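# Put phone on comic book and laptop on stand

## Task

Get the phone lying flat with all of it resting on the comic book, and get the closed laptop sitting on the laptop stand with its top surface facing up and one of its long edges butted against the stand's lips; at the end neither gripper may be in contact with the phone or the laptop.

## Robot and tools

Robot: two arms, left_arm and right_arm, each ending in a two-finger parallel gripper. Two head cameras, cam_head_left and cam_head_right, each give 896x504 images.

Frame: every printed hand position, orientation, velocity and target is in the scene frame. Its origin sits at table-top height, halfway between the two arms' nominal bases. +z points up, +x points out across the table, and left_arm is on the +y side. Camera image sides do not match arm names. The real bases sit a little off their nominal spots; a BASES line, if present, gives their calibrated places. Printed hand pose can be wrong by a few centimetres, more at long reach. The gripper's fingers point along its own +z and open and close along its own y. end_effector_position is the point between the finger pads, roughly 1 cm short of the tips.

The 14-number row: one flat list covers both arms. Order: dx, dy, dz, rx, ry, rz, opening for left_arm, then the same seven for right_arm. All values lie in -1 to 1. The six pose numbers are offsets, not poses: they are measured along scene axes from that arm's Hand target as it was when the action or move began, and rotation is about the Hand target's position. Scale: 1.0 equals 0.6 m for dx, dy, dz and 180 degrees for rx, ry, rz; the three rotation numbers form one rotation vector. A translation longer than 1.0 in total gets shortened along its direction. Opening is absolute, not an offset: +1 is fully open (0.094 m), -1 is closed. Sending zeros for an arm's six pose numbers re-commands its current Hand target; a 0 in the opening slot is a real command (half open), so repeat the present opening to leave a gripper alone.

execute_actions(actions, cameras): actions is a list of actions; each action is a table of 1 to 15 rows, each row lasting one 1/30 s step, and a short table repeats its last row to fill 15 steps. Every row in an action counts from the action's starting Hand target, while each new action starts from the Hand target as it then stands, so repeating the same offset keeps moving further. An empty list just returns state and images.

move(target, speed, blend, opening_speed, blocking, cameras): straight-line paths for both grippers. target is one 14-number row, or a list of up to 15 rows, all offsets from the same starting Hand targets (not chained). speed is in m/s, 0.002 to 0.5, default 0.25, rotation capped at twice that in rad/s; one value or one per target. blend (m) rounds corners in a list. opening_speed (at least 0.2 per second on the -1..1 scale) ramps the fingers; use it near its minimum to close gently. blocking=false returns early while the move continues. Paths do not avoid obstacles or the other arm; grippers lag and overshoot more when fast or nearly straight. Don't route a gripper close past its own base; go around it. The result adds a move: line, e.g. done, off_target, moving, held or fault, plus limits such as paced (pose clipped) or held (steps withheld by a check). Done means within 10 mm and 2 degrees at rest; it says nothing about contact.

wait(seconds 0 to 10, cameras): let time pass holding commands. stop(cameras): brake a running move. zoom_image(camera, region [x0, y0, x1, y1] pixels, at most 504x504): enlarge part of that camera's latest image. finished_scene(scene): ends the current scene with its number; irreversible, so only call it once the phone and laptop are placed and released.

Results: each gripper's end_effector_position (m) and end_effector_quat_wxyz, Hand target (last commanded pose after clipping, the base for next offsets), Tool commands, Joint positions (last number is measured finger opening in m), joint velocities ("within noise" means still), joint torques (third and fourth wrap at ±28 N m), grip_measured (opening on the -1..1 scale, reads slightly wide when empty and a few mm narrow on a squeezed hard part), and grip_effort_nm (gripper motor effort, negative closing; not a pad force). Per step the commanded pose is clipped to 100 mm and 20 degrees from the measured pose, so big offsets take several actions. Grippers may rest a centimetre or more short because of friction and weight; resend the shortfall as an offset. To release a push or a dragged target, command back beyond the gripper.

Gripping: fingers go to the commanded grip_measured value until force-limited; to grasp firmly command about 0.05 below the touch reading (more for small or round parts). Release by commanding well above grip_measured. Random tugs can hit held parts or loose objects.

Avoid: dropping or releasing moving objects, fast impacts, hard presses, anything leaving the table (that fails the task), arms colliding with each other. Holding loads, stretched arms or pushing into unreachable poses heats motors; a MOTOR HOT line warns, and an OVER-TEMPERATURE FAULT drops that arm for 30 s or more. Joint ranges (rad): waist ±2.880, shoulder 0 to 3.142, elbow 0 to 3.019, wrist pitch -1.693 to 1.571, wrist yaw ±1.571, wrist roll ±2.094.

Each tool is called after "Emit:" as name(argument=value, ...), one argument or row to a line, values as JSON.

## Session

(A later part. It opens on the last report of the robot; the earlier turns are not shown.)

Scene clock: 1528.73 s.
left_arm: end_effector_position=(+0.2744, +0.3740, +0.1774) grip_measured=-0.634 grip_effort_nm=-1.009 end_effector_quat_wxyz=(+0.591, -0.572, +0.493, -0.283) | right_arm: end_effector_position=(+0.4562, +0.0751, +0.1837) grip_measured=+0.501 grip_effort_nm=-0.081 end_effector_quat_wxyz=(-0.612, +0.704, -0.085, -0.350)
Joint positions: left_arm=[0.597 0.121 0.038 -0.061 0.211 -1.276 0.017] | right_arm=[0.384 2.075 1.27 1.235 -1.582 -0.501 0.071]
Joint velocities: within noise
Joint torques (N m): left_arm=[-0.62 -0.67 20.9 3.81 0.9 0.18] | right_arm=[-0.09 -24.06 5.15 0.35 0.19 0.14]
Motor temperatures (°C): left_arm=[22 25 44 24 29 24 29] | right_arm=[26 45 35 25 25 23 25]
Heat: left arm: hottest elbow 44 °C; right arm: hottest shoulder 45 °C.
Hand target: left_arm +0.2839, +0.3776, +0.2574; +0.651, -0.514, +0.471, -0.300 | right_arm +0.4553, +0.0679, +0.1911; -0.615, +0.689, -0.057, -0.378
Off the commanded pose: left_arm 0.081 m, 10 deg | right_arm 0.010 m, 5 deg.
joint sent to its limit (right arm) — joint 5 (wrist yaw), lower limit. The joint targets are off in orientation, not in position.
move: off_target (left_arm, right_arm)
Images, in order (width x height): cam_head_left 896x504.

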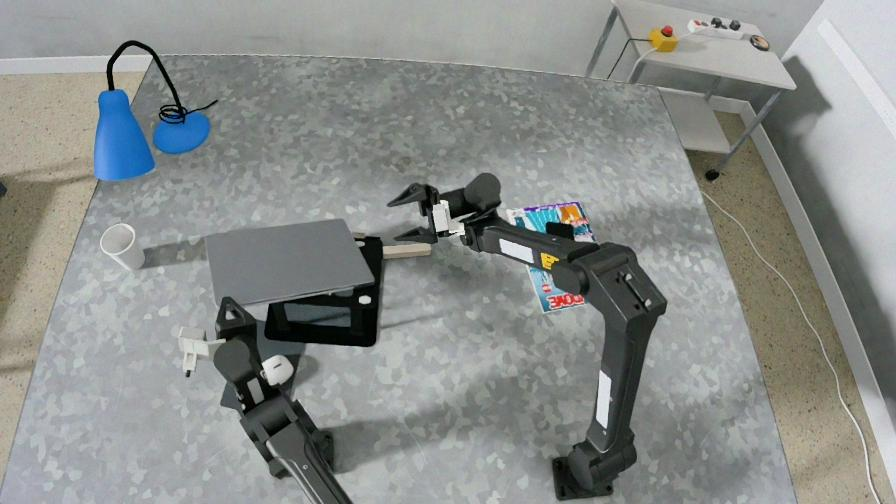

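Emit:
move(
  target=[
    [0,0,0,0,0,0,-1,-0.03,-0.07,0,0,0,0,-1],
    [0,0,0,0,0,0,-1,-0.035,-0.07,-0.19,0,0,0,-1],
  ],
  speed=0.15,
)

Emit:
zoom_image(
  camera="cam_head_left",
  region=[200, 180, 500, 400],
)

Emit:
zoom_image(
  camera="cam_head_right",
  region=[150, 180, 450, 400],
)

Scene clock: 1543.57 s.
left_arm: end_effector_position=(+0.2744, +0.3741, +0.1774) grip_measured=-0.634 grip_effort_nm=-1.009 end_effector_quat_wxyz=(+0.591, -0.572, +0.493, -0.283) | right_arm: end_effector_position=(+0.4331, +0.0283, +0.0857) grip_measured=-0.992 grip_effort_nm=-0.447 end_effector_quat_wxyz=(-0.626, +0.701, -0.101, -0.328)
Joint positions: left_arm=[0.598 0.121 0.038 -0.061 0.212 -1.276 0.017] | right_arm=[0.322 2.17 1.102 1.291 -1.583 -0.722 0]
Joint velocities: within noise
Joint torques (N m): left_arm=[0.32 -0.56 20.83 3.84 0.94 0.17] | right_arm=[0.26 -19.55 4.86 0.7 0.09 0.09]
Motor temperatures (°C): left_arm=[22 25 48 24 29 24 29] | right_arm=[26 45 35 25 25 23 25]
Heat: left arm: hottest elbow 48 °C; right arm: hottest shoulder 45 °C.
Hand target: left_arm +0.2839, +0.3777, +0.2574; +0.651, -0.514, +0.471, -0.300 | right_arm +0.4343, +0.0258, +0.0770; -0.615, +0.689, -0.057, -0.378
Off the commanded pose: left_arm 0.081 m, 10 deg | right_arm 0.009 m, 8 deg.
joint sent to its limit (right arm) — joint 5 (wrist yaw), lower limit. The joint targets are off in orientation, not in position.
move: off_target (left_arm, right_arm)

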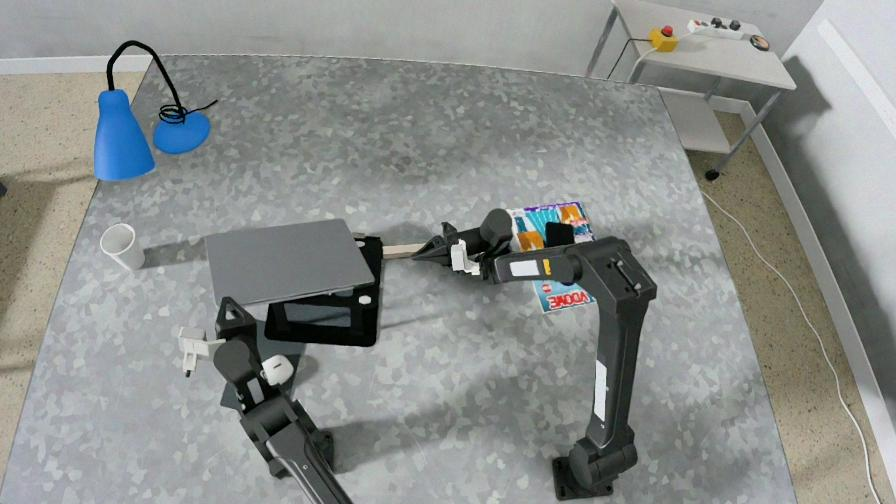

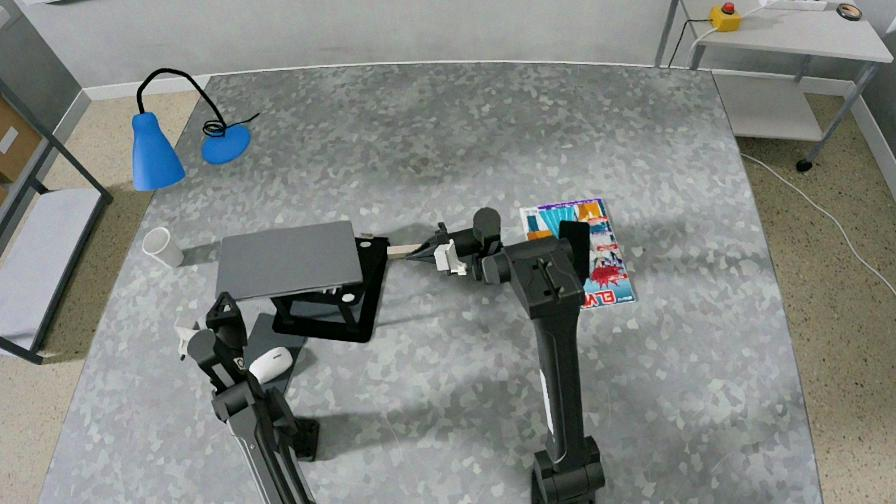

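Scaled by 1.680.

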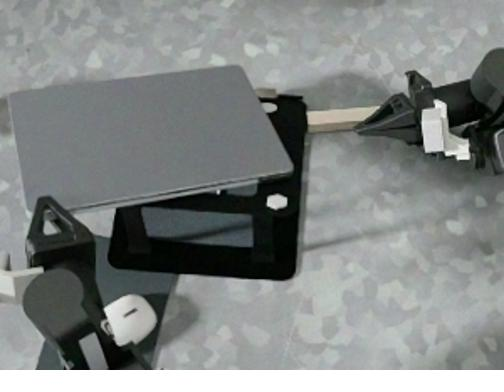

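Scaled by 1.680.

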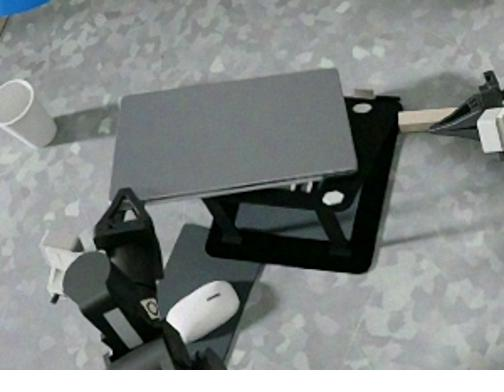

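Emit:
move(
  target=[
    [0,0,0,0,0,0,-1,-0.04,0,0,0,0,0,-1],
    [0,0,0,0,0,0,-1,-0.045,0,-0.035,0,0,0,-1],
    [0,0,0,0,0,0,-1,-0.045,0.1,-0.035,0,0,0,-1],
  ],
  speed=0.1,
)

Emit:
zoom_image(
  camera="cam_head_left",
  region=[200, 180, 500, 400],
)

Emit:
zoom_image(
  camera="cam_head_right",
  region=[150, 180, 450, 400],
)

Scene clock: 1549.07 s.
left_arm: end_effector_position=(+0.2744, +0.3741, +0.1774) grip_measured=-0.634 grip_effort_nm=-1.009 end_effector_quat_wxyz=(+0.591, -0.572, +0.493, -0.283) | right_arm: end_effector_position=(+0.4001, +0.0780, +0.0635) grip_measured=-0.992 grip_effort_nm=-0.447 end_effector_quat_wxyz=(-0.605, +0.704, -0.069, -0.365)
Joint positions: left_arm=[0.598 0.121 0.038 -0.061 0.212 -1.276 0.017] | right_arm=[0.428 2.216 1.127 1.228 -1.583 -0.79 0]
Joint velocities: within noise
Joint torques (N m): left_arm=[-0.56 -1.44 20.79 3.67 0.92 0.15] | right_arm=[1.14 -19.02 7.28 0.46 0.05 0.14]
Motor temperatures (°C): left_arm=[22 25 49 24 29 24 29] | right_arm=[26 45 35 25 25 23 25]
Heat: left arm: hottest elbow 49 °C; right arm: hottest shoulder 45 °C.
Hand target: left_arm +0.2839, +0.3777, +0.2574; +0.651, -0.514, +0.471, -0.300 | right_arm +0.4072, +0.0859, +0.0560; -0.615, +0.689, -0.057, -0.378
Off the commanded pose: left_arm 0.081 m, 10 deg | right_arm 0.013 m, 3 deg.
joint sent to its limit (right arm) — joint 5 (wrist yaw), lower limit. The joint targets are off in orientation, not in position.
move: off_target (left_arm, right_arm)

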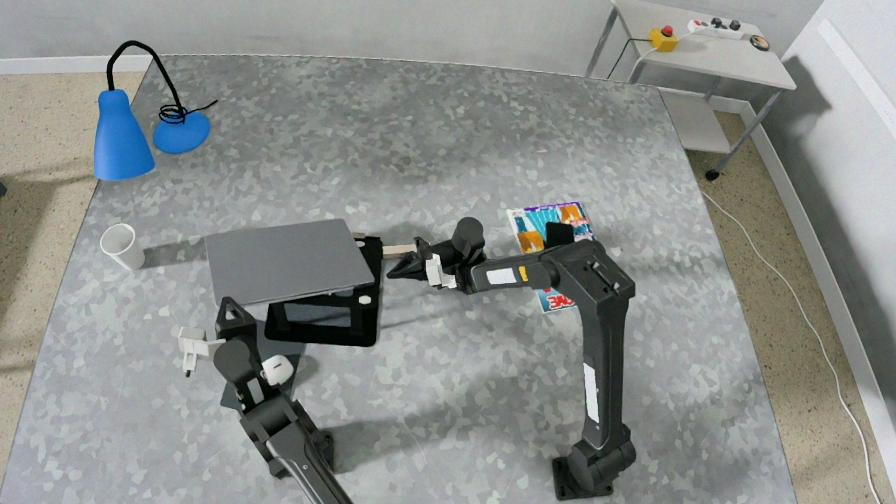

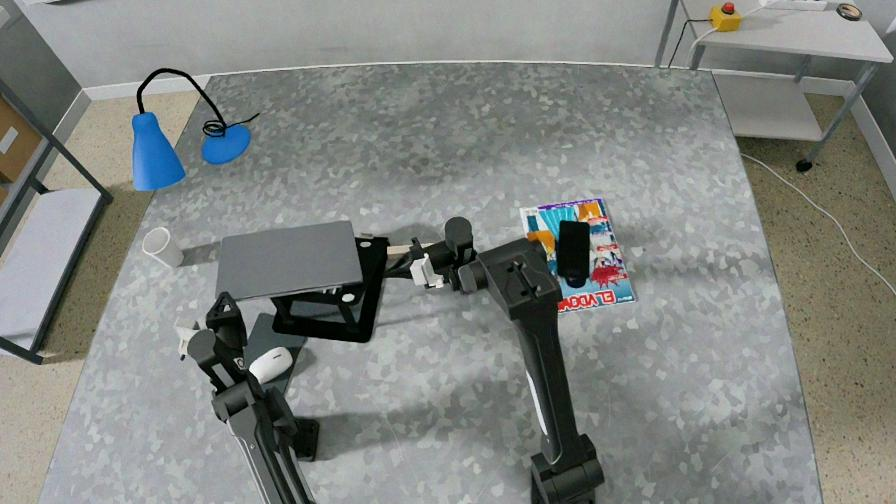

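Scaled by 1.680.

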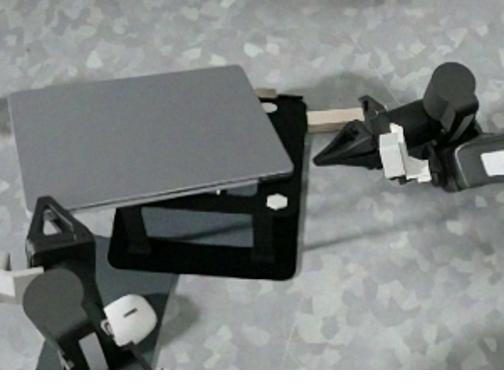

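Scaled by 1.680.

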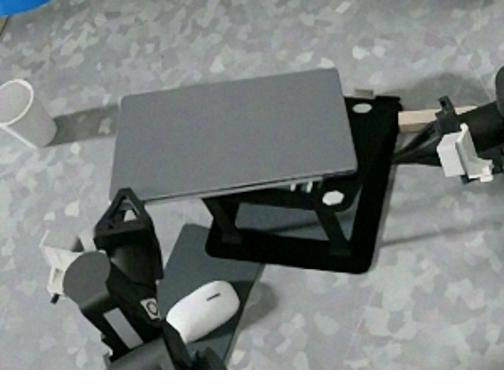

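Emit:
move(
  target=[0,0,0,0,0,0,-1,0.03,0.11,0,0,0,0,-1],
  speed=0.05,
)

Emit:
zoom_image(
  camera="cam_head_left",
  region=[200, 180, 500, 400],
)

Scene clock: 1552.93 s.
left_arm: end_effector_position=(+0.2727, +0.3779, +0.1759) grip_measured=-0.634 grip_effort_nm=-1.009 end_effector_quat_wxyz=(+0.591, -0.578, +0.489, -0.278) | right_arm: end_effector_position=(+0.4189, +0.1256, +0.0649) grip_measured=-0.992 grip_effort_nm=-0.442 end_effector_quat_wxyz=(-0.601, +0.700, -0.076, -0.379)
Joint positions: left_arm=[0.611 0.127 0.038 -0.061 0.209 -1.276 0.017] | right_arm=[0.488 2.286 1.267 1.25 -1.532 -0.669 0]
Joint velocities: within noise
Joint torques (N m): left_arm=[-1.44 -1.44 20.67 4.1 1.23 0.18] | right_arm=[2.78 -19.14 9.76 1.17 1.08 0.1]
Motor temperatures (°C): left_arm=[22 25 50 24 29 24 29] | right_arm=[26 45 35 25 25 23 25]
Heat: left arm: hottest elbow 50 °C; right arm: hottest shoulder 45 °C.
Hand target: left_arm +0.2839, +0.3777, +0.2573; +0.651, -0.514, +0.471, -0.300 | right_arm +0.4253, +0.1519, +0.0561; -0.615, +0.689, -0.057, -0.378
Off the commanded pose: left_arm 0.082 m, 11 deg | right_arm 0.028 m, 3 deg.
move: off_target (left_arm, right_arm)

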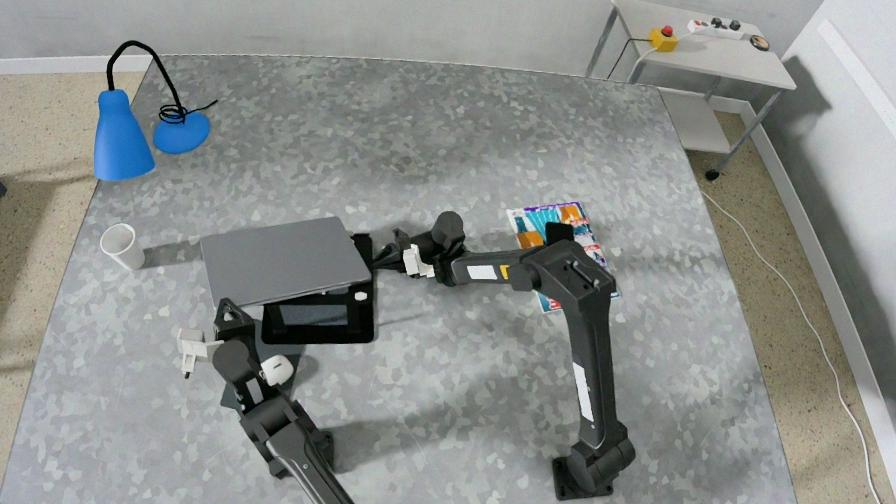

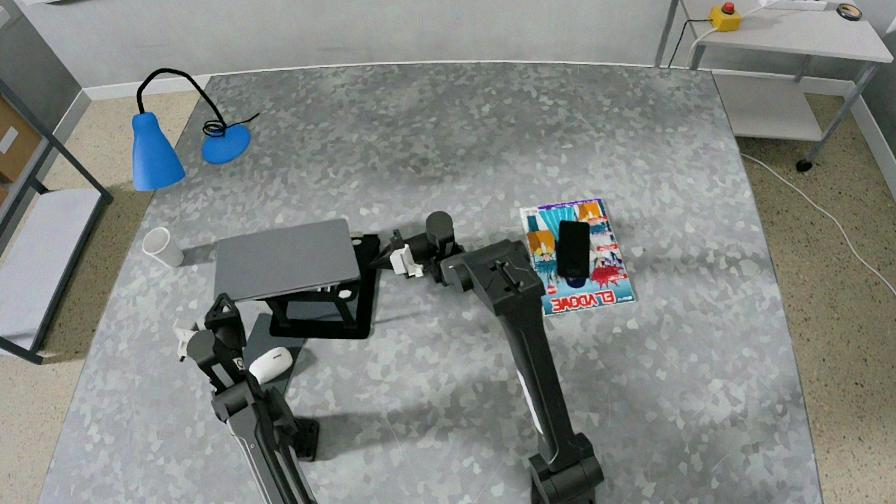

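Scaled by 1.680.

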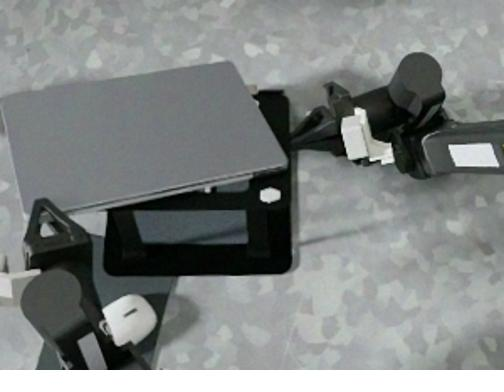

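Emit:
move(
  target=[0.0,-0.06,0,0,0,-0.05,-1,0.0,0.09,0,0,0,0,-1],
  speed=0.05,
  cameras=["cam_head_left"],
)

Emit:
zoom_image(
  camera="cam_head_left",
  region=[160, 180, 460, 400],
)

Scene clock: 1557.37 s.
left_arm: end_effector_position=(+0.2776, +0.3566, +0.1783) grip_measured=-0.634 grip_effort_nm=-1.004 end_effector_quat_wxyz=(+0.573, -0.550, +0.515, -0.322) | right_arm: end_effector_position=(+0.4239, +0.1751, +0.0679) grip_measured=-0.992 grip_effort_nm=-0.432 end_effector_quat_wxyz=(-0.608, +0.692, -0.072, -0.381)
Joint positions: left_arm=[0.613 0.085 0.038 -0.098 0.332 -1.283 0.017] | right_arm=[0.554 2.339 1.376 1.251 -1.463 -0.622 0]
Joint velocities: within noise
Joint torques (N m): left_arm=[-4.07 -1.96 20.38 3.66 1.61 0.16] | right_arm=[3.19 -19.66 10.44 1.02 1.17 0.1]
Motor temperatures (°C): left_arm=[22 25 50 24 30 24 29] | right_arm=[26 45 36 25 25 23 25]
Heat: left arm: hottest elbow 50 °C; right arm: hottest shoulder 45 °C.
Hand target: left_arm +0.2839, +0.3417, +0.2573; +0.626, -0.476, +0.510, -0.350 | right_arm +0.4255, +0.2058, +0.0562; -0.615, +0.689, -0.057, -0.378
Off the commanded pose: left_arm 0.081 m, 11 deg | right_arm 0.033 m, 2 deg.
move: off_target (left_arm, right_arm)
Images, in order (width x height): cam_head_left 896x504.

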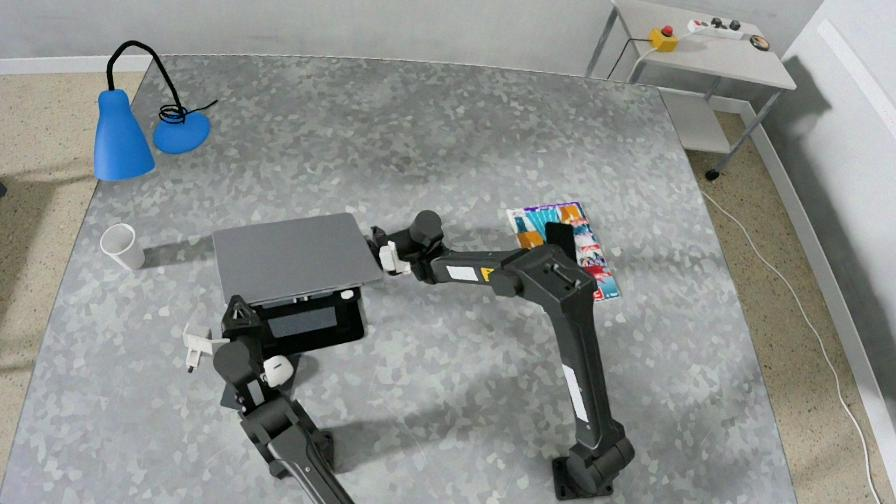

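Scaled by 1.680.

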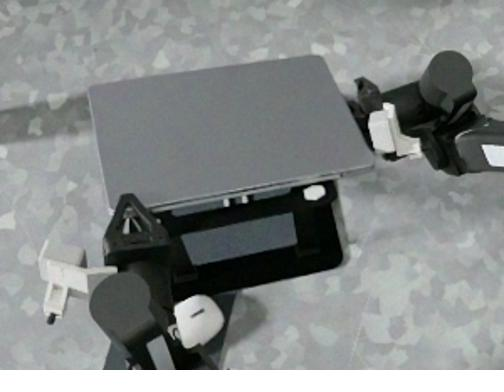

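Emit:
move(
  target=[
    [0,0,0,0,0,0,-1,0.0,-0.2,0.03,0,0,0,-1],
    [0,0,0,0,0,0,-1,-0.1,-0.3,0.05,0,0,0,-1],
    [0,0,0,0,0,0,-1,-0.31,-0.25,0.05,0,0,0,-1],
    [0,0,0,0,0,0,-1,-0.31,-0.15,-0.02,0,0,0,-1],
  ],
  speed=0.2,
  blend=0.03,
)

Emit:
zoom_image(
  camera="cam_head_right",
  region=[150, 180, 450, 400],
)

Scene clock: 1566.23 s.
left_arm: end_effector_position=(+0.2773, +0.3519, +0.1777) grip_measured=-0.634 grip_effort_nm=-1.009 end_effector_quat_wxyz=(+0.568, -0.547, +0.521, -0.328) | right_arm: end_effector_position=(+0.2413, +0.1084, +0.0642) grip_measured=-0.992 grip_effort_nm=-0.422 end_effector_quat_wxyz=(-0.619, +0.689, -0.058, -0.372)
Joint positions: left_arm=[0.61 0.065 0.038 -0.123 0.35 -1.283 0.017] | right_arm=[0.647 2.135 0.777 1.578 -1.371 -0.729 0]
Joint velocities: within noise
Joint torques (N m): left_arm=[-2.78 -1.96 20.59 3.37 0.89 0.19] | right_arm=[1.55 -13.1 4.14 1.09 0.27 0.04]
Motor temperatures (°C): left_arm=[22 25 52 24 30 24 29] | right_arm=[26 46 36 25 26 23 25]
Heat: left arm: hottest elbow 52 °C; right arm: hottest shoulder 46 °C.
Hand target: left_arm +0.2839, +0.3417, +0.2574; +0.626, -0.475, +0.509, -0.351 | right_arm +0.2394, +0.1158, +0.0442; -0.615, +0.689, -0.057, -0.378
Off the commanded pose: left_arm 0.081 m, 11 deg | right_arm 0.021 m, 1 deg.
joint sent to its limit (right arm) — joint 4 (wrist pitch), upper limit. The joint targets still meet the commanded pose.
move: off_target (left_arm, right_arm)

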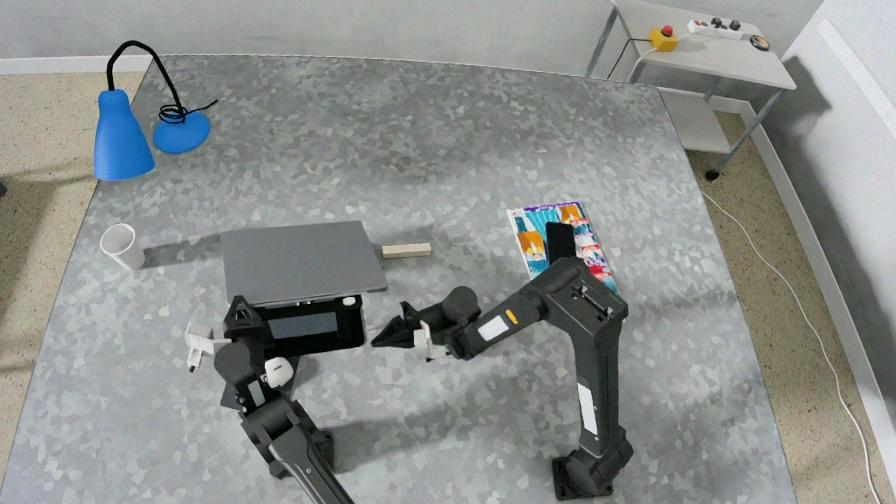

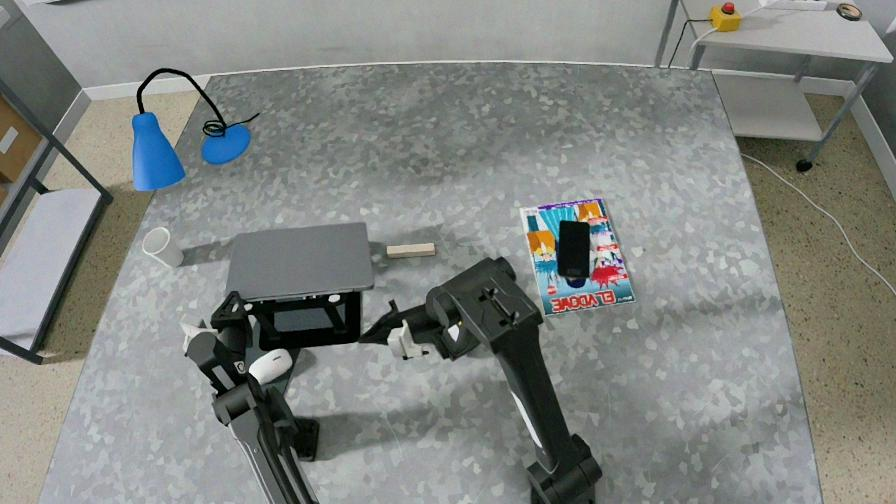

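Scaled by 1.680.

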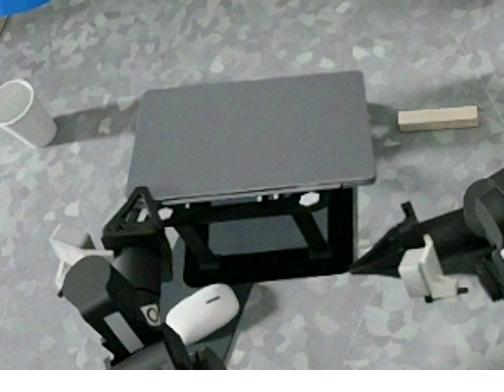

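Emit:
move(
  target=[
    [0,0,0,0,0,0,-1,-0.06,0,0,0,0,0,-1],
    [0,0,0,0,0,0,-1,-0.06,0.15,-0.015,0,0,0,-1],
  ],
  speed=0.15,
)

Emit:
zoom_image(
  camera="cam_head_right",
  region=[150, 180, 450, 400],
)

Scene clock: 1570.53 s.
left_arm: end_effector_position=(+0.2769, +0.3516, +0.1783) grip_measured=-0.634 grip_effort_nm=-1.009 end_effector_quat_wxyz=(+0.569, -0.546, +0.520, -0.328) | right_arm: end_effector_position=(+0.2075, +0.1973, +0.0672) grip_measured=-0.992 grip_effort_nm=-0.422 end_effector_quat_wxyz=(+0.632, -0.681, +0.045, +0.367)
Joint positions: left_arm=[0.61 0.057 0.038 -0.128 0.35 -1.283 0.017] | right_arm=[0.842 2.158 0.88 1.458 -1.178 -0.813 0]
Joint velocities: within noise
Joint torques (N m): left_arm=[-2.78 -1.79 20.38 3.75 0.92 0.22] | right_arm=[1.73 -13.74 4.86 0.32 0.24 0.03]
Motor temperatures (°C): left_arm=[22 25 52 24 30 24 29] | right_arm=[26 45 36 25 25 23 25]
Heat: left arm: hottest elbow 52 °C; right arm: hottest shoulder 45 °C.
Hand target: left_arm +0.2839, +0.3417, +0.2573; +0.626, -0.475, +0.509, -0.351 | right_arm +0.2033, +0.2058, +0.0351; +0.615, -0.689, +0.057, +0.378
Off the commanded pose: left_arm 0.080 m, 11 deg | right_arm 0.033 m, 3 deg.
move: off_target (left_arm, right_arm)

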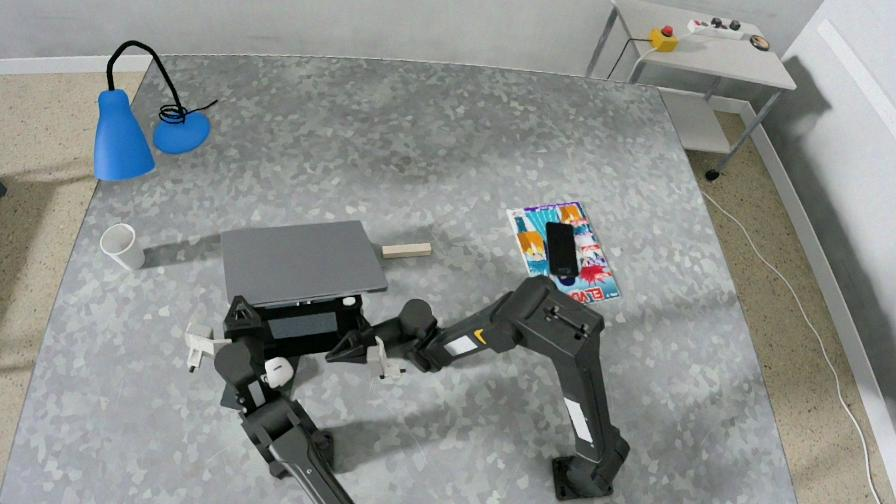

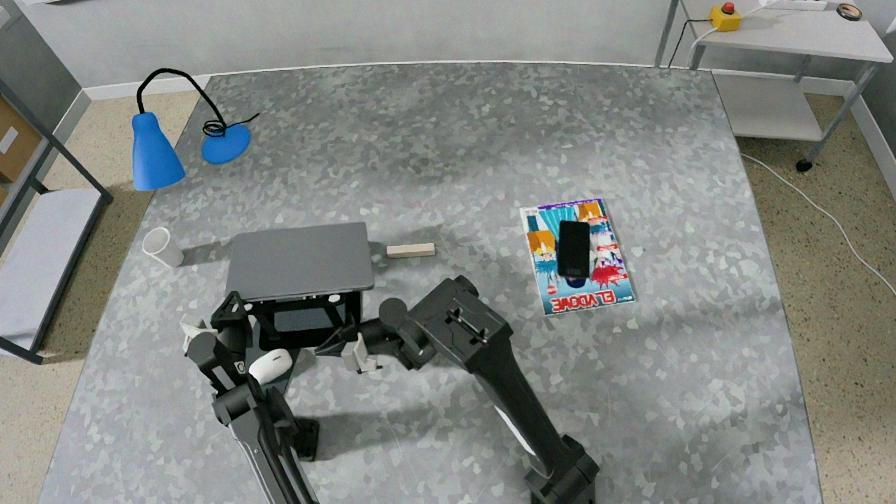

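Scaled by 1.680.

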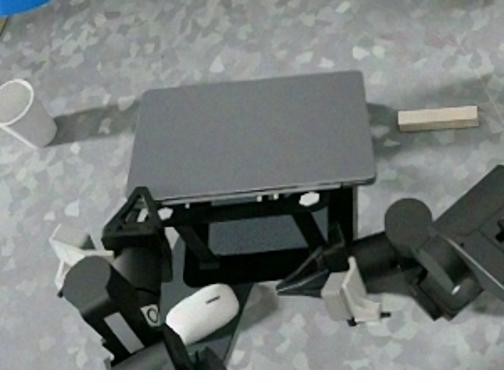

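Emit:
move(
  target=[
    [0,0,0,0,0,0,-1,0,0.015,-0.075,0,0,0,-1],
    [0,0,0,0,0,0,-1,0.1,0.015,-0.075,0,0,0,-1],
  ],
  speed=0.08,
)

Emit:
zoom_image(
  camera="cam_head_right",
  region=[150, 180, 450, 400],
)

Scene clock: 1574.87 s.
left_arm: end_effector_position=(+0.2763, +0.3516, +0.1786) grip_measured=-0.634 grip_effort_nm=-1.009 end_effector_quat_wxyz=(+0.569, -0.546, +0.520, -0.328) | right_arm: end_effector_position=(+0.2221, +0.2148, +0.0666) grip_measured=-0.992 grip_effort_nm=-0.427 end_effector_quat_wxyz=(+0.624, -0.675, +0.013, +0.394)
Joint positions: left_arm=[0.61 0.049 0.038 -0.135 0.348 -1.283 0.017] | right_arm=[0.834 2.228 1.004 1.521 -1.263 -0.702 0]
Joint velocities: within noise
Joint torques (N m): left_arm=[-2.9 -1.9 20.6 3.75 1.06 0.2] | right_arm=[-3.37 -8.23 7.25 -0.5 0.57 -0.52]
Motor temperatures (°C): left_arm=[22 25 53 24 30 24 29] | right_arm=[26 45 36 25 25 23 25]
Heat: left arm: hottest elbow 53 °C; right arm: hottest shoulder 45 °C.
Hand target: left_arm +0.2839, +0.3417, +0.2573; +0.626, -0.475, +0.510, -0.351 | right_arm +0.2633, +0.2148, -0.0098; +0.615, -0.689, +0.057, +0.378
Off the commanded pose: left_arm 0.080 m, 11 deg | right_arm 0.087 m, 6 deg.
move: off_target (left_arm, right_arm)

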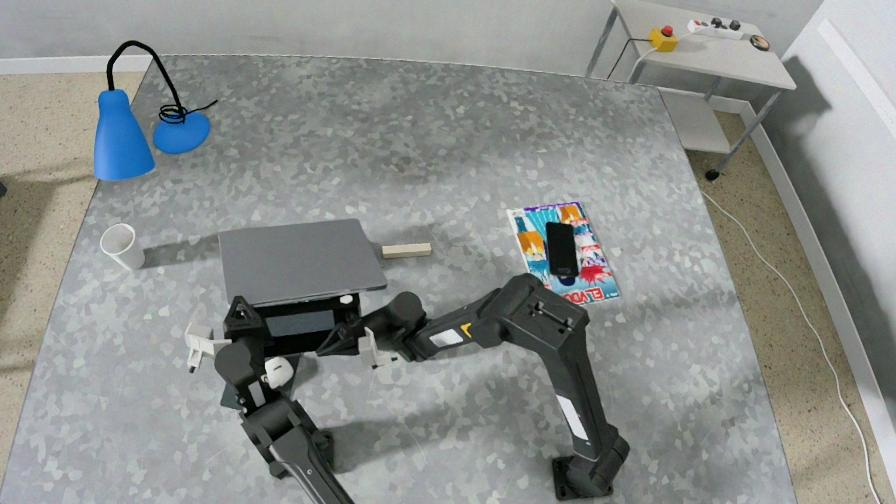

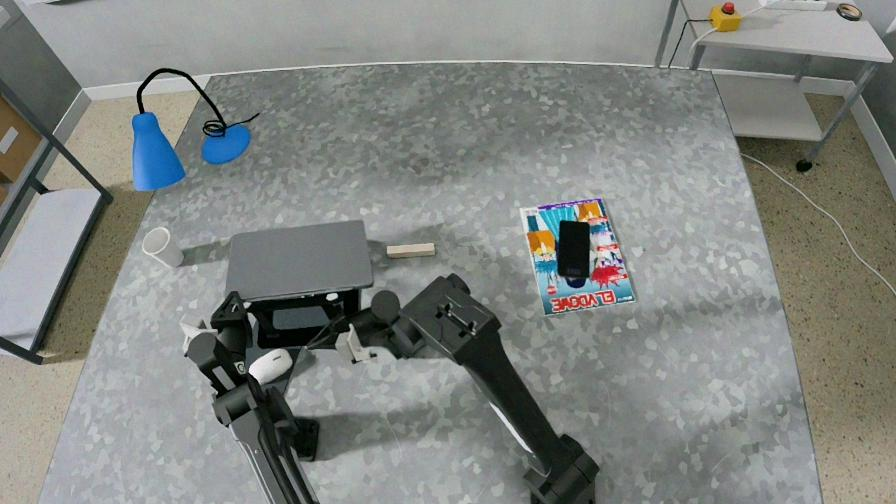

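Scaled by 1.680.

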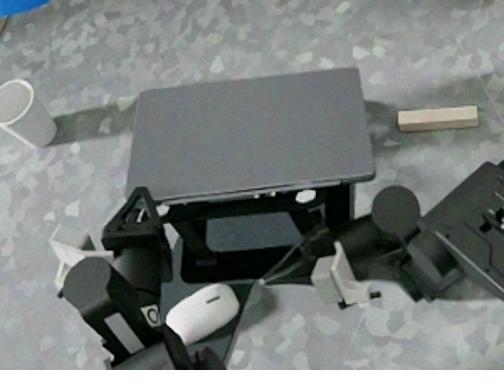

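Emit:
move(
  target=[0,0,0,0,0,0,-1,0.07,0.0,0.06,0,0,0,-1],
  speed=0.08,
)

Emit:
zoom_image(
  camera="cam_head_right",
  region=[150, 180, 450, 400],
)

Scene clock: 1578.70 s.
left_arm: end_effector_position=(+0.2761, +0.3514, +0.1786) grip_measured=-0.634 grip_effort_nm=-1.009 end_effector_quat_wxyz=(+0.569, -0.547, +0.519, -0.329) | right_arm: end_effector_position=(+0.2456, +0.2199, +0.0661) grip_measured=-0.992 grip_effort_nm=-0.427 end_effector_quat_wxyz=(-0.603, +0.686, -0.013, -0.407)
Joint positions: left_arm=[0.61 0.046 0.038 -0.138 0.348 -1.285 0.017] | right_arm=[0.804 2.232 1.073 1.411 -1.329 -0.714 0]
Joint velocities: within noise
Joint torques (N m): left_arm=[-3.66 -1.67 20.37 3.54 1.02 0.18] | right_arm=[-5.01 -13.8 8.34 -0.46 1.01 -0.18]
Motor temperatures (°C): left_arm=[22 25 53 24 30 24 29] | right_arm=[26 44 36 25 25 24 25]
Heat: left arm: hottest elbow 53 °C; right arm: hottest shoulder 44 °C.
Hand target: left_arm +0.2839, +0.3416, +0.2574; +0.626, -0.475, +0.510, -0.351 | right_arm +0.3053, +0.2149, +0.0262; -0.615, +0.689, -0.057, -0.378
Off the commanded pose: left_arm 0.080 m, 11 deg | right_arm 0.072 m, 6 deg.
move: off_target (left_arm, right_arm)

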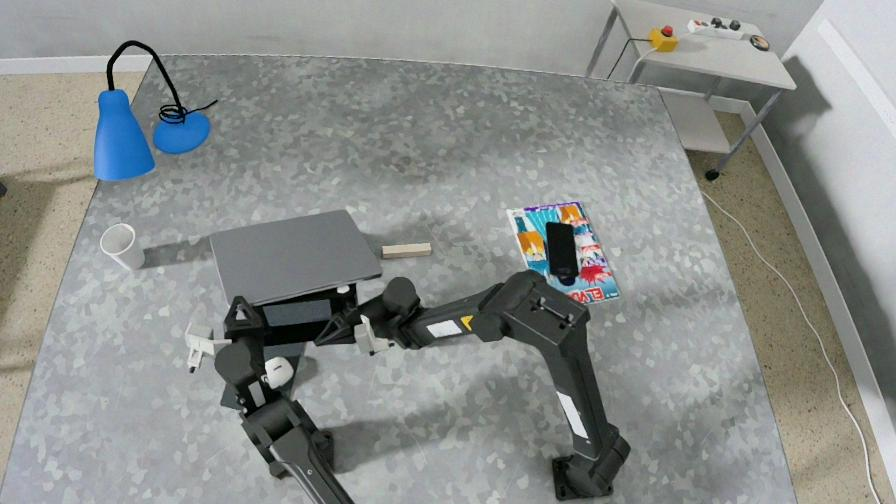

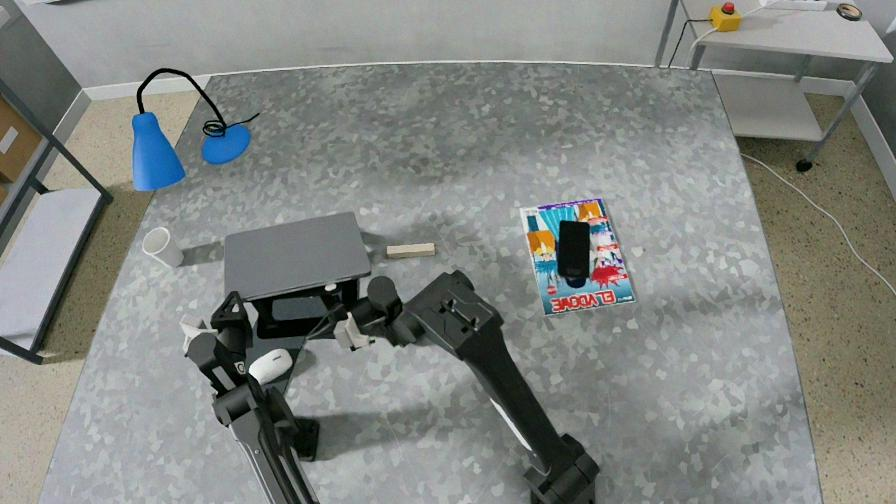

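Scaled by 1.680.

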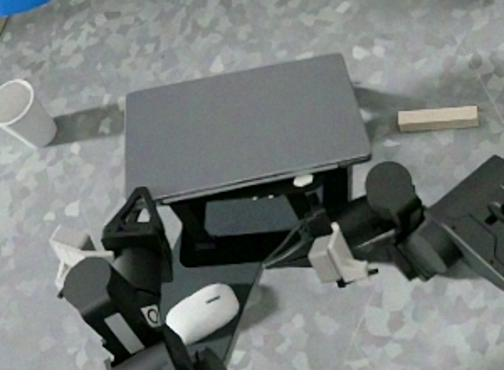

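Emit:
move(
  target=[
    [0,0,0,0,0,0,-1,-0.1,-0.03,0.06,0,0,0,-1],
    [0,0,0,0,0,0,-1,-0.08,-0.4,0.15,0,0,0,-1],
    [0,0,0,0,0,0,-1,0.06,-0.34,0.2,0,0,0,0.9],
  ],
  speed=0.2,
  blend=0.02,
)

Emit:
zoom_image(
  camera="cam_head_right",
  region=[200, 180, 500, 400],
)

Emit:
zoom_image(
  camera="cam_head_left",
  region=[200, 180, 500, 400],
)

Scene clock: 1588.47 s.
left_arm: end_effector_position=(+0.2761, +0.3514, +0.1783) grip_measured=-0.634 grip_effort_nm=-1.004 end_effector_quat_wxyz=(+0.568, -0.548, +0.519, -0.329) | right_arm: end_effector_position=(+0.3303, +0.0082, +0.1429) grip_measured=+0.898 grip_effort_nm=0.066 end_effector_quat_wxyz=(-0.614, +0.701, -0.102, -0.347)
Joint positions: left_arm=[0.61 0.046 0.038 -0.139 0.348 -1.287 0.017] | right_arm=[0.353 1.907 0.791 1.409 -1.583 -0.62 0.089]
Joint velocities: within noise
Joint torques (N m): left_arm=[-3.31 -1.96 20.57 3.7 0.97 0.21] | right_arm=[0.44 -15.91 6.61 0.38 0.14 0.14]
Motor temperatures (°C): left_arm=[22 25 54 24 30 24 29] | right_arm=[26 44 36 25 25 24 25]
Heat: left arm: hottest elbow 54 °C; right arm: hottest shoulder 44 °C.
Hand target: left_arm +0.2839, +0.3416, +0.2573; +0.626, -0.475, +0.510, -0.351 | right_arm +0.3414, +0.0107, +0.1460; -0.615, +0.689, -0.058, -0.378
Off the commanded pose: left_arm 0.080 m, 11 deg | right_arm 0.012 m, 6 deg.
joint sent to its limit (right arm) — joint 5 (wrist yaw), lower limit. The joint targets are off in orientation, not in position.
move: off_target (left_arm, right_arm); target 3's new opening was sent with right_arm's hand 0.012 m and 6 deg from that target

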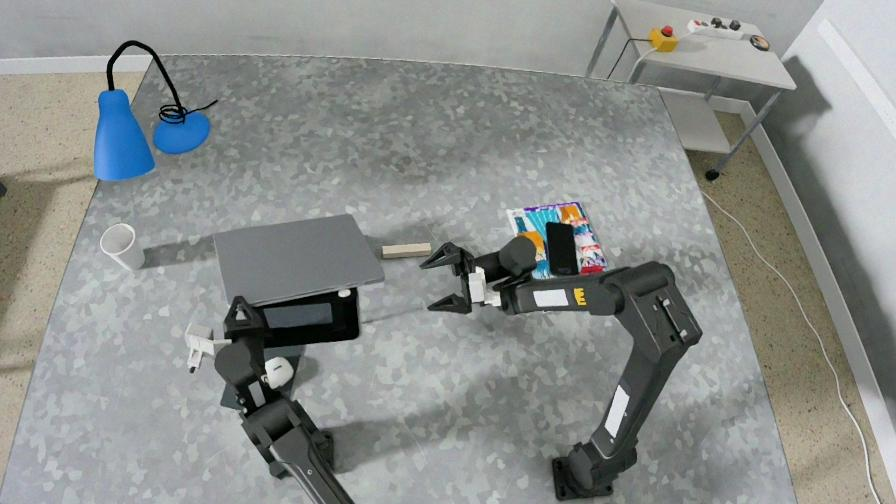

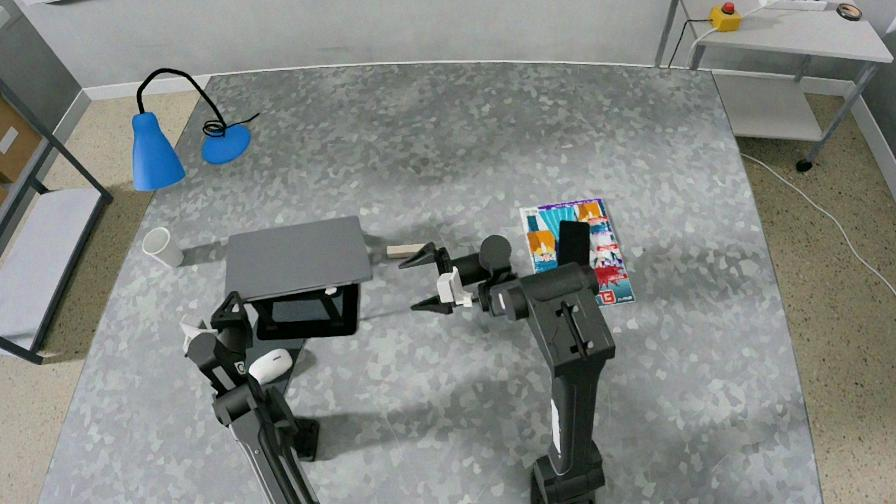

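Scaled by 1.680.

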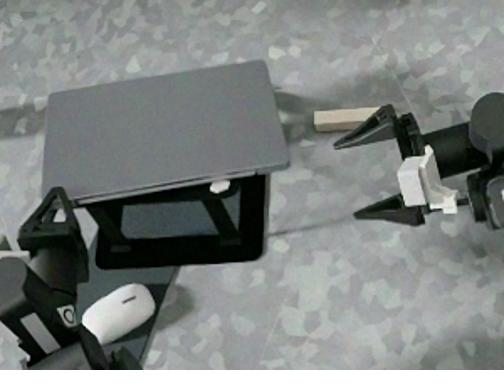

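Scaled by 1.680.

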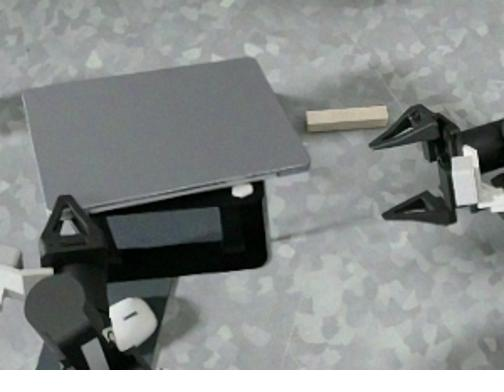

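Emit:
move(
  target=[
    [0,0,0,0,0,0,-1,0.09,0,-0.085,0,0,0,0.9],
    [0,0,0,0,0,0,-1,0.1,0.17,-0.085,0,0,0,0.9],
  ],
  speed=0.12,
)

Emit:
zoom_image(
  camera="cam_head_right",
  region=[200, 180, 500, 400],
)

Emit:
zoom_image(
  camera="cam_head_left",
  region=[200, 180, 500, 400],
)

Scene clock: 1598.80 s.
left_arm: end_effector_position=(+0.2761, +0.3512, +0.1785) grip_measured=-0.634 grip_effort_nm=-1.009 end_effector_quat_wxyz=(+0.568, -0.547, +0.519, -0.330) | right_arm: end_effector_position=(+0.3938, +0.1041, +0.0998) grip_measured=+0.899 grip_effort_nm=0.066 end_effector_quat_wxyz=(-0.605, +0.700, -0.070, -0.372)
Joint positions: left_arm=[0.61 0.045 0.038 -0.139 0.349 -1.287 0.017] | right_arm=[0.475 2.175 1.147 1.331 -1.541 -0.617 0.089]
Joint velocities: within noise
Joint torques (N m): left_arm=[-3.19 -1.49 20.46 3.73 0.98 0.24] | right_arm=[1.14 -19.08 7.86 1.42 0.26 0.27]
Motor temperatures (°C): left_arm=[22 25 55 24 30 24 29] | right_arm=[26 43 36 25 25 24 25]
Heat: left arm: hottest elbow 55 °C; right arm: hottest shoulder 43 °C.
Hand target: left_arm +0.2839, +0.3416, +0.2573; +0.626, -0.475, +0.510, -0.351 | right_arm +0.4014, +0.1128, +0.0951; -0.615, +0.689, -0.058, -0.378
Off the commanded pose: left_arm 0.080 m, 11 deg | right_arm 0.012 m, 2 deg.
move: off_target (left_arm, right_arm)

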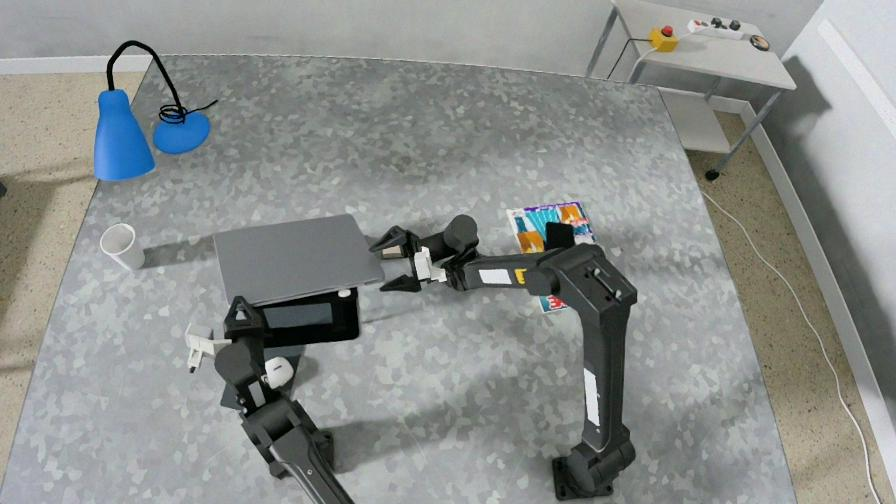

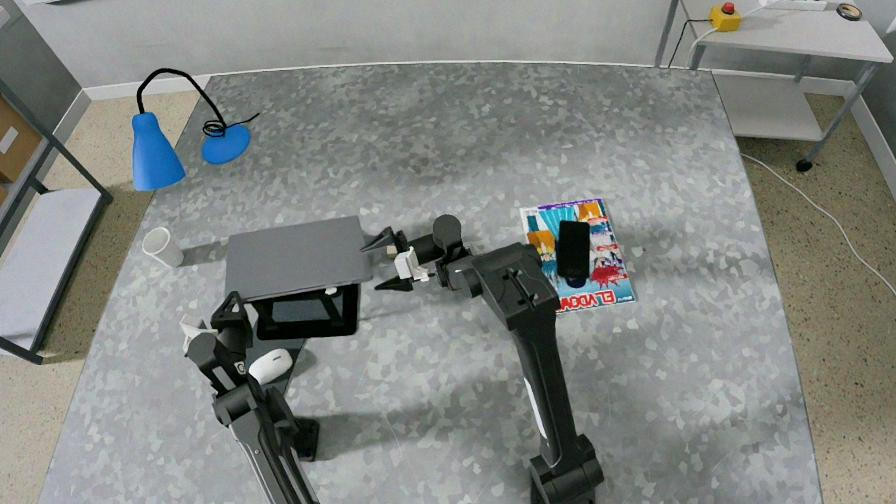

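Scaled by 1.680.

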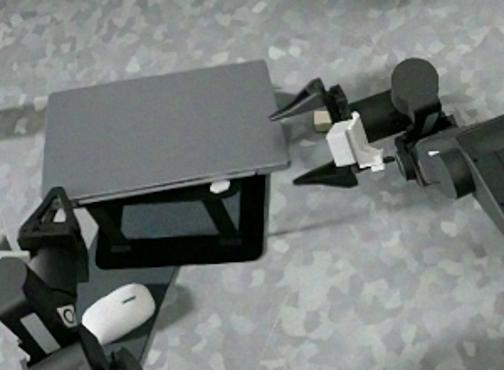

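Scaled by 1.680.

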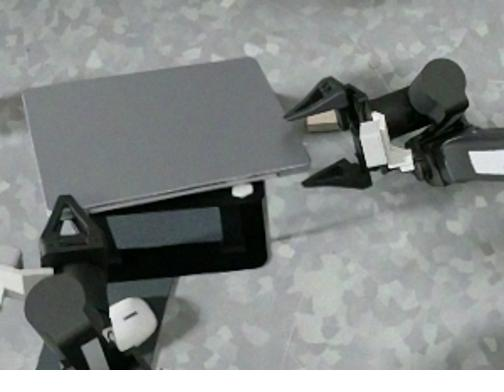

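Emit:
move(
  target=[
    [0,0,0,0,0,0,-1,0,0.055,-0.005,0,0,0,0.9],
    [0,0,0,0,0,0,-1,0,0.055,-0.005,0,0,0,-1],
  ],
  speed=0.08,
  opening_speed=0.8,
)

Emit:
zoom_image(
  camera="cam_head_left",
  region=[200, 180, 500, 400],
)

Scene clock: 1604.83 s.
left_arm: end_effector_position=(+0.2753, +0.3496, +0.1711) grip_measured=-0.590 grip_effort_nm=-1.009 end_effector_quat_wxyz=(+0.552, -0.561, +0.518, -0.335) | right_arm: end_effector_position=(+0.4014, +0.1405, +0.0986) grip_measured=-0.595 grip_effort_nm=-1.033 end_effector_quat_wxyz=(+0.636, -0.688, +0.044, +0.347)
Joint positions: left_arm=[0.61 0.045 0.038 -0.172 0.354 -1.31 0.019] | right_arm=[0.525 2.256 1.243 1.486 -1.464 -0.537 0.019]
Joint velocities: within noise
Joint torques (N m): left_arm=[-3.66 -2.67 20.75 4.48 0.97 0.4] | right_arm=[1.03 -21.83 6.69 -0.14 -0.55 0.74]
Motor temperatures (°C): left_arm=[22 25 55 24 30 24 30] | right_arm=[26 44 37 25 25 24 25]
Heat: left arm: hottest elbow 55 °C; right arm: hottest shoulder 44 °C.
Hand target: left_arm +0.2839, +0.3417, +0.2573; +0.626, -0.475, +0.510, -0.350 | right_arm +0.4013, +0.1459, +0.0921; +0.615, -0.689, +0.057, +0.378
Off the commanded pose: left_arm 0.087 m, 13 deg | right_arm 0.008 m, 5 deg.
joint sent to its limit (left arm) — joint 2 (shoulder), lower limit. The joint targets are off in position, not in orientation.
move: off_target (left_arm, right_arm); target 2's new opening was sent with right_arm's hand 0.012 m and 1 deg from that target

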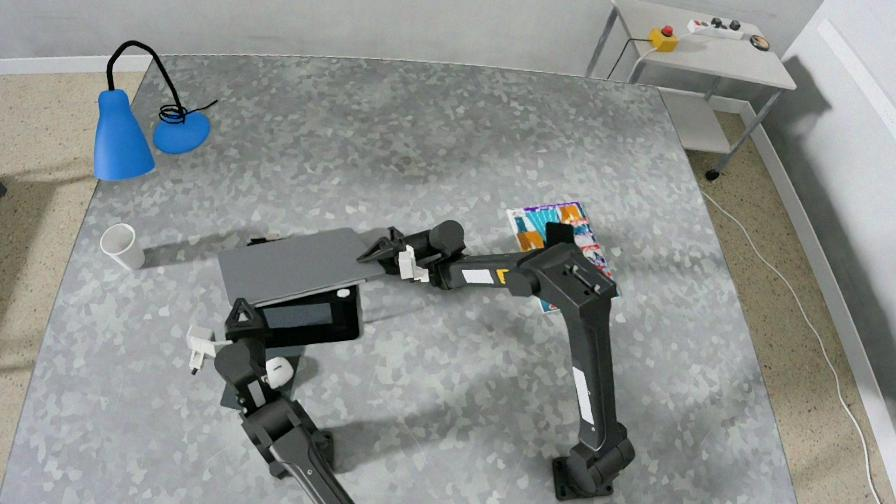

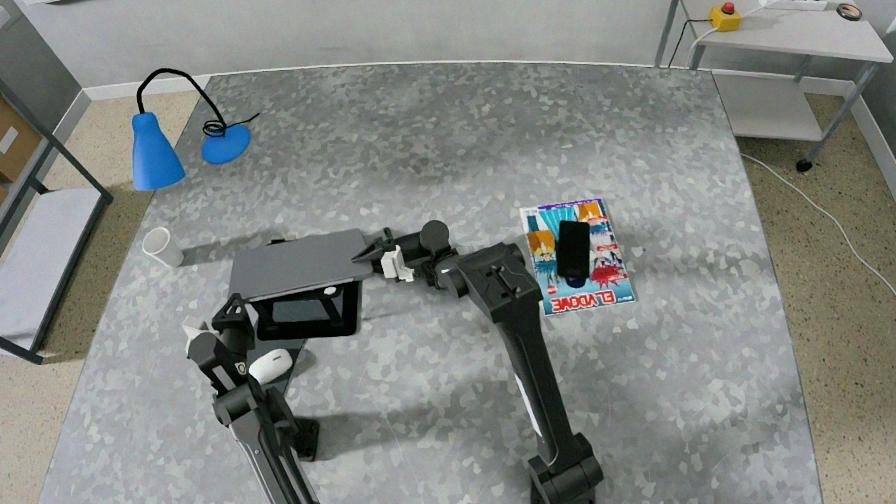

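Scaled by 1.680.

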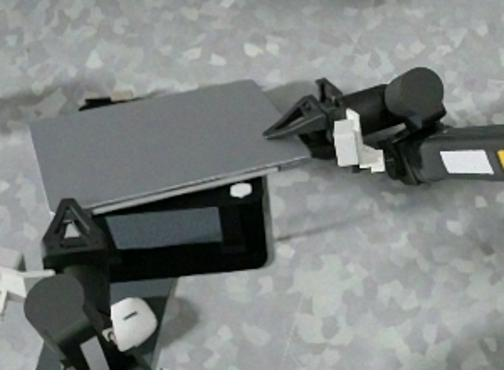

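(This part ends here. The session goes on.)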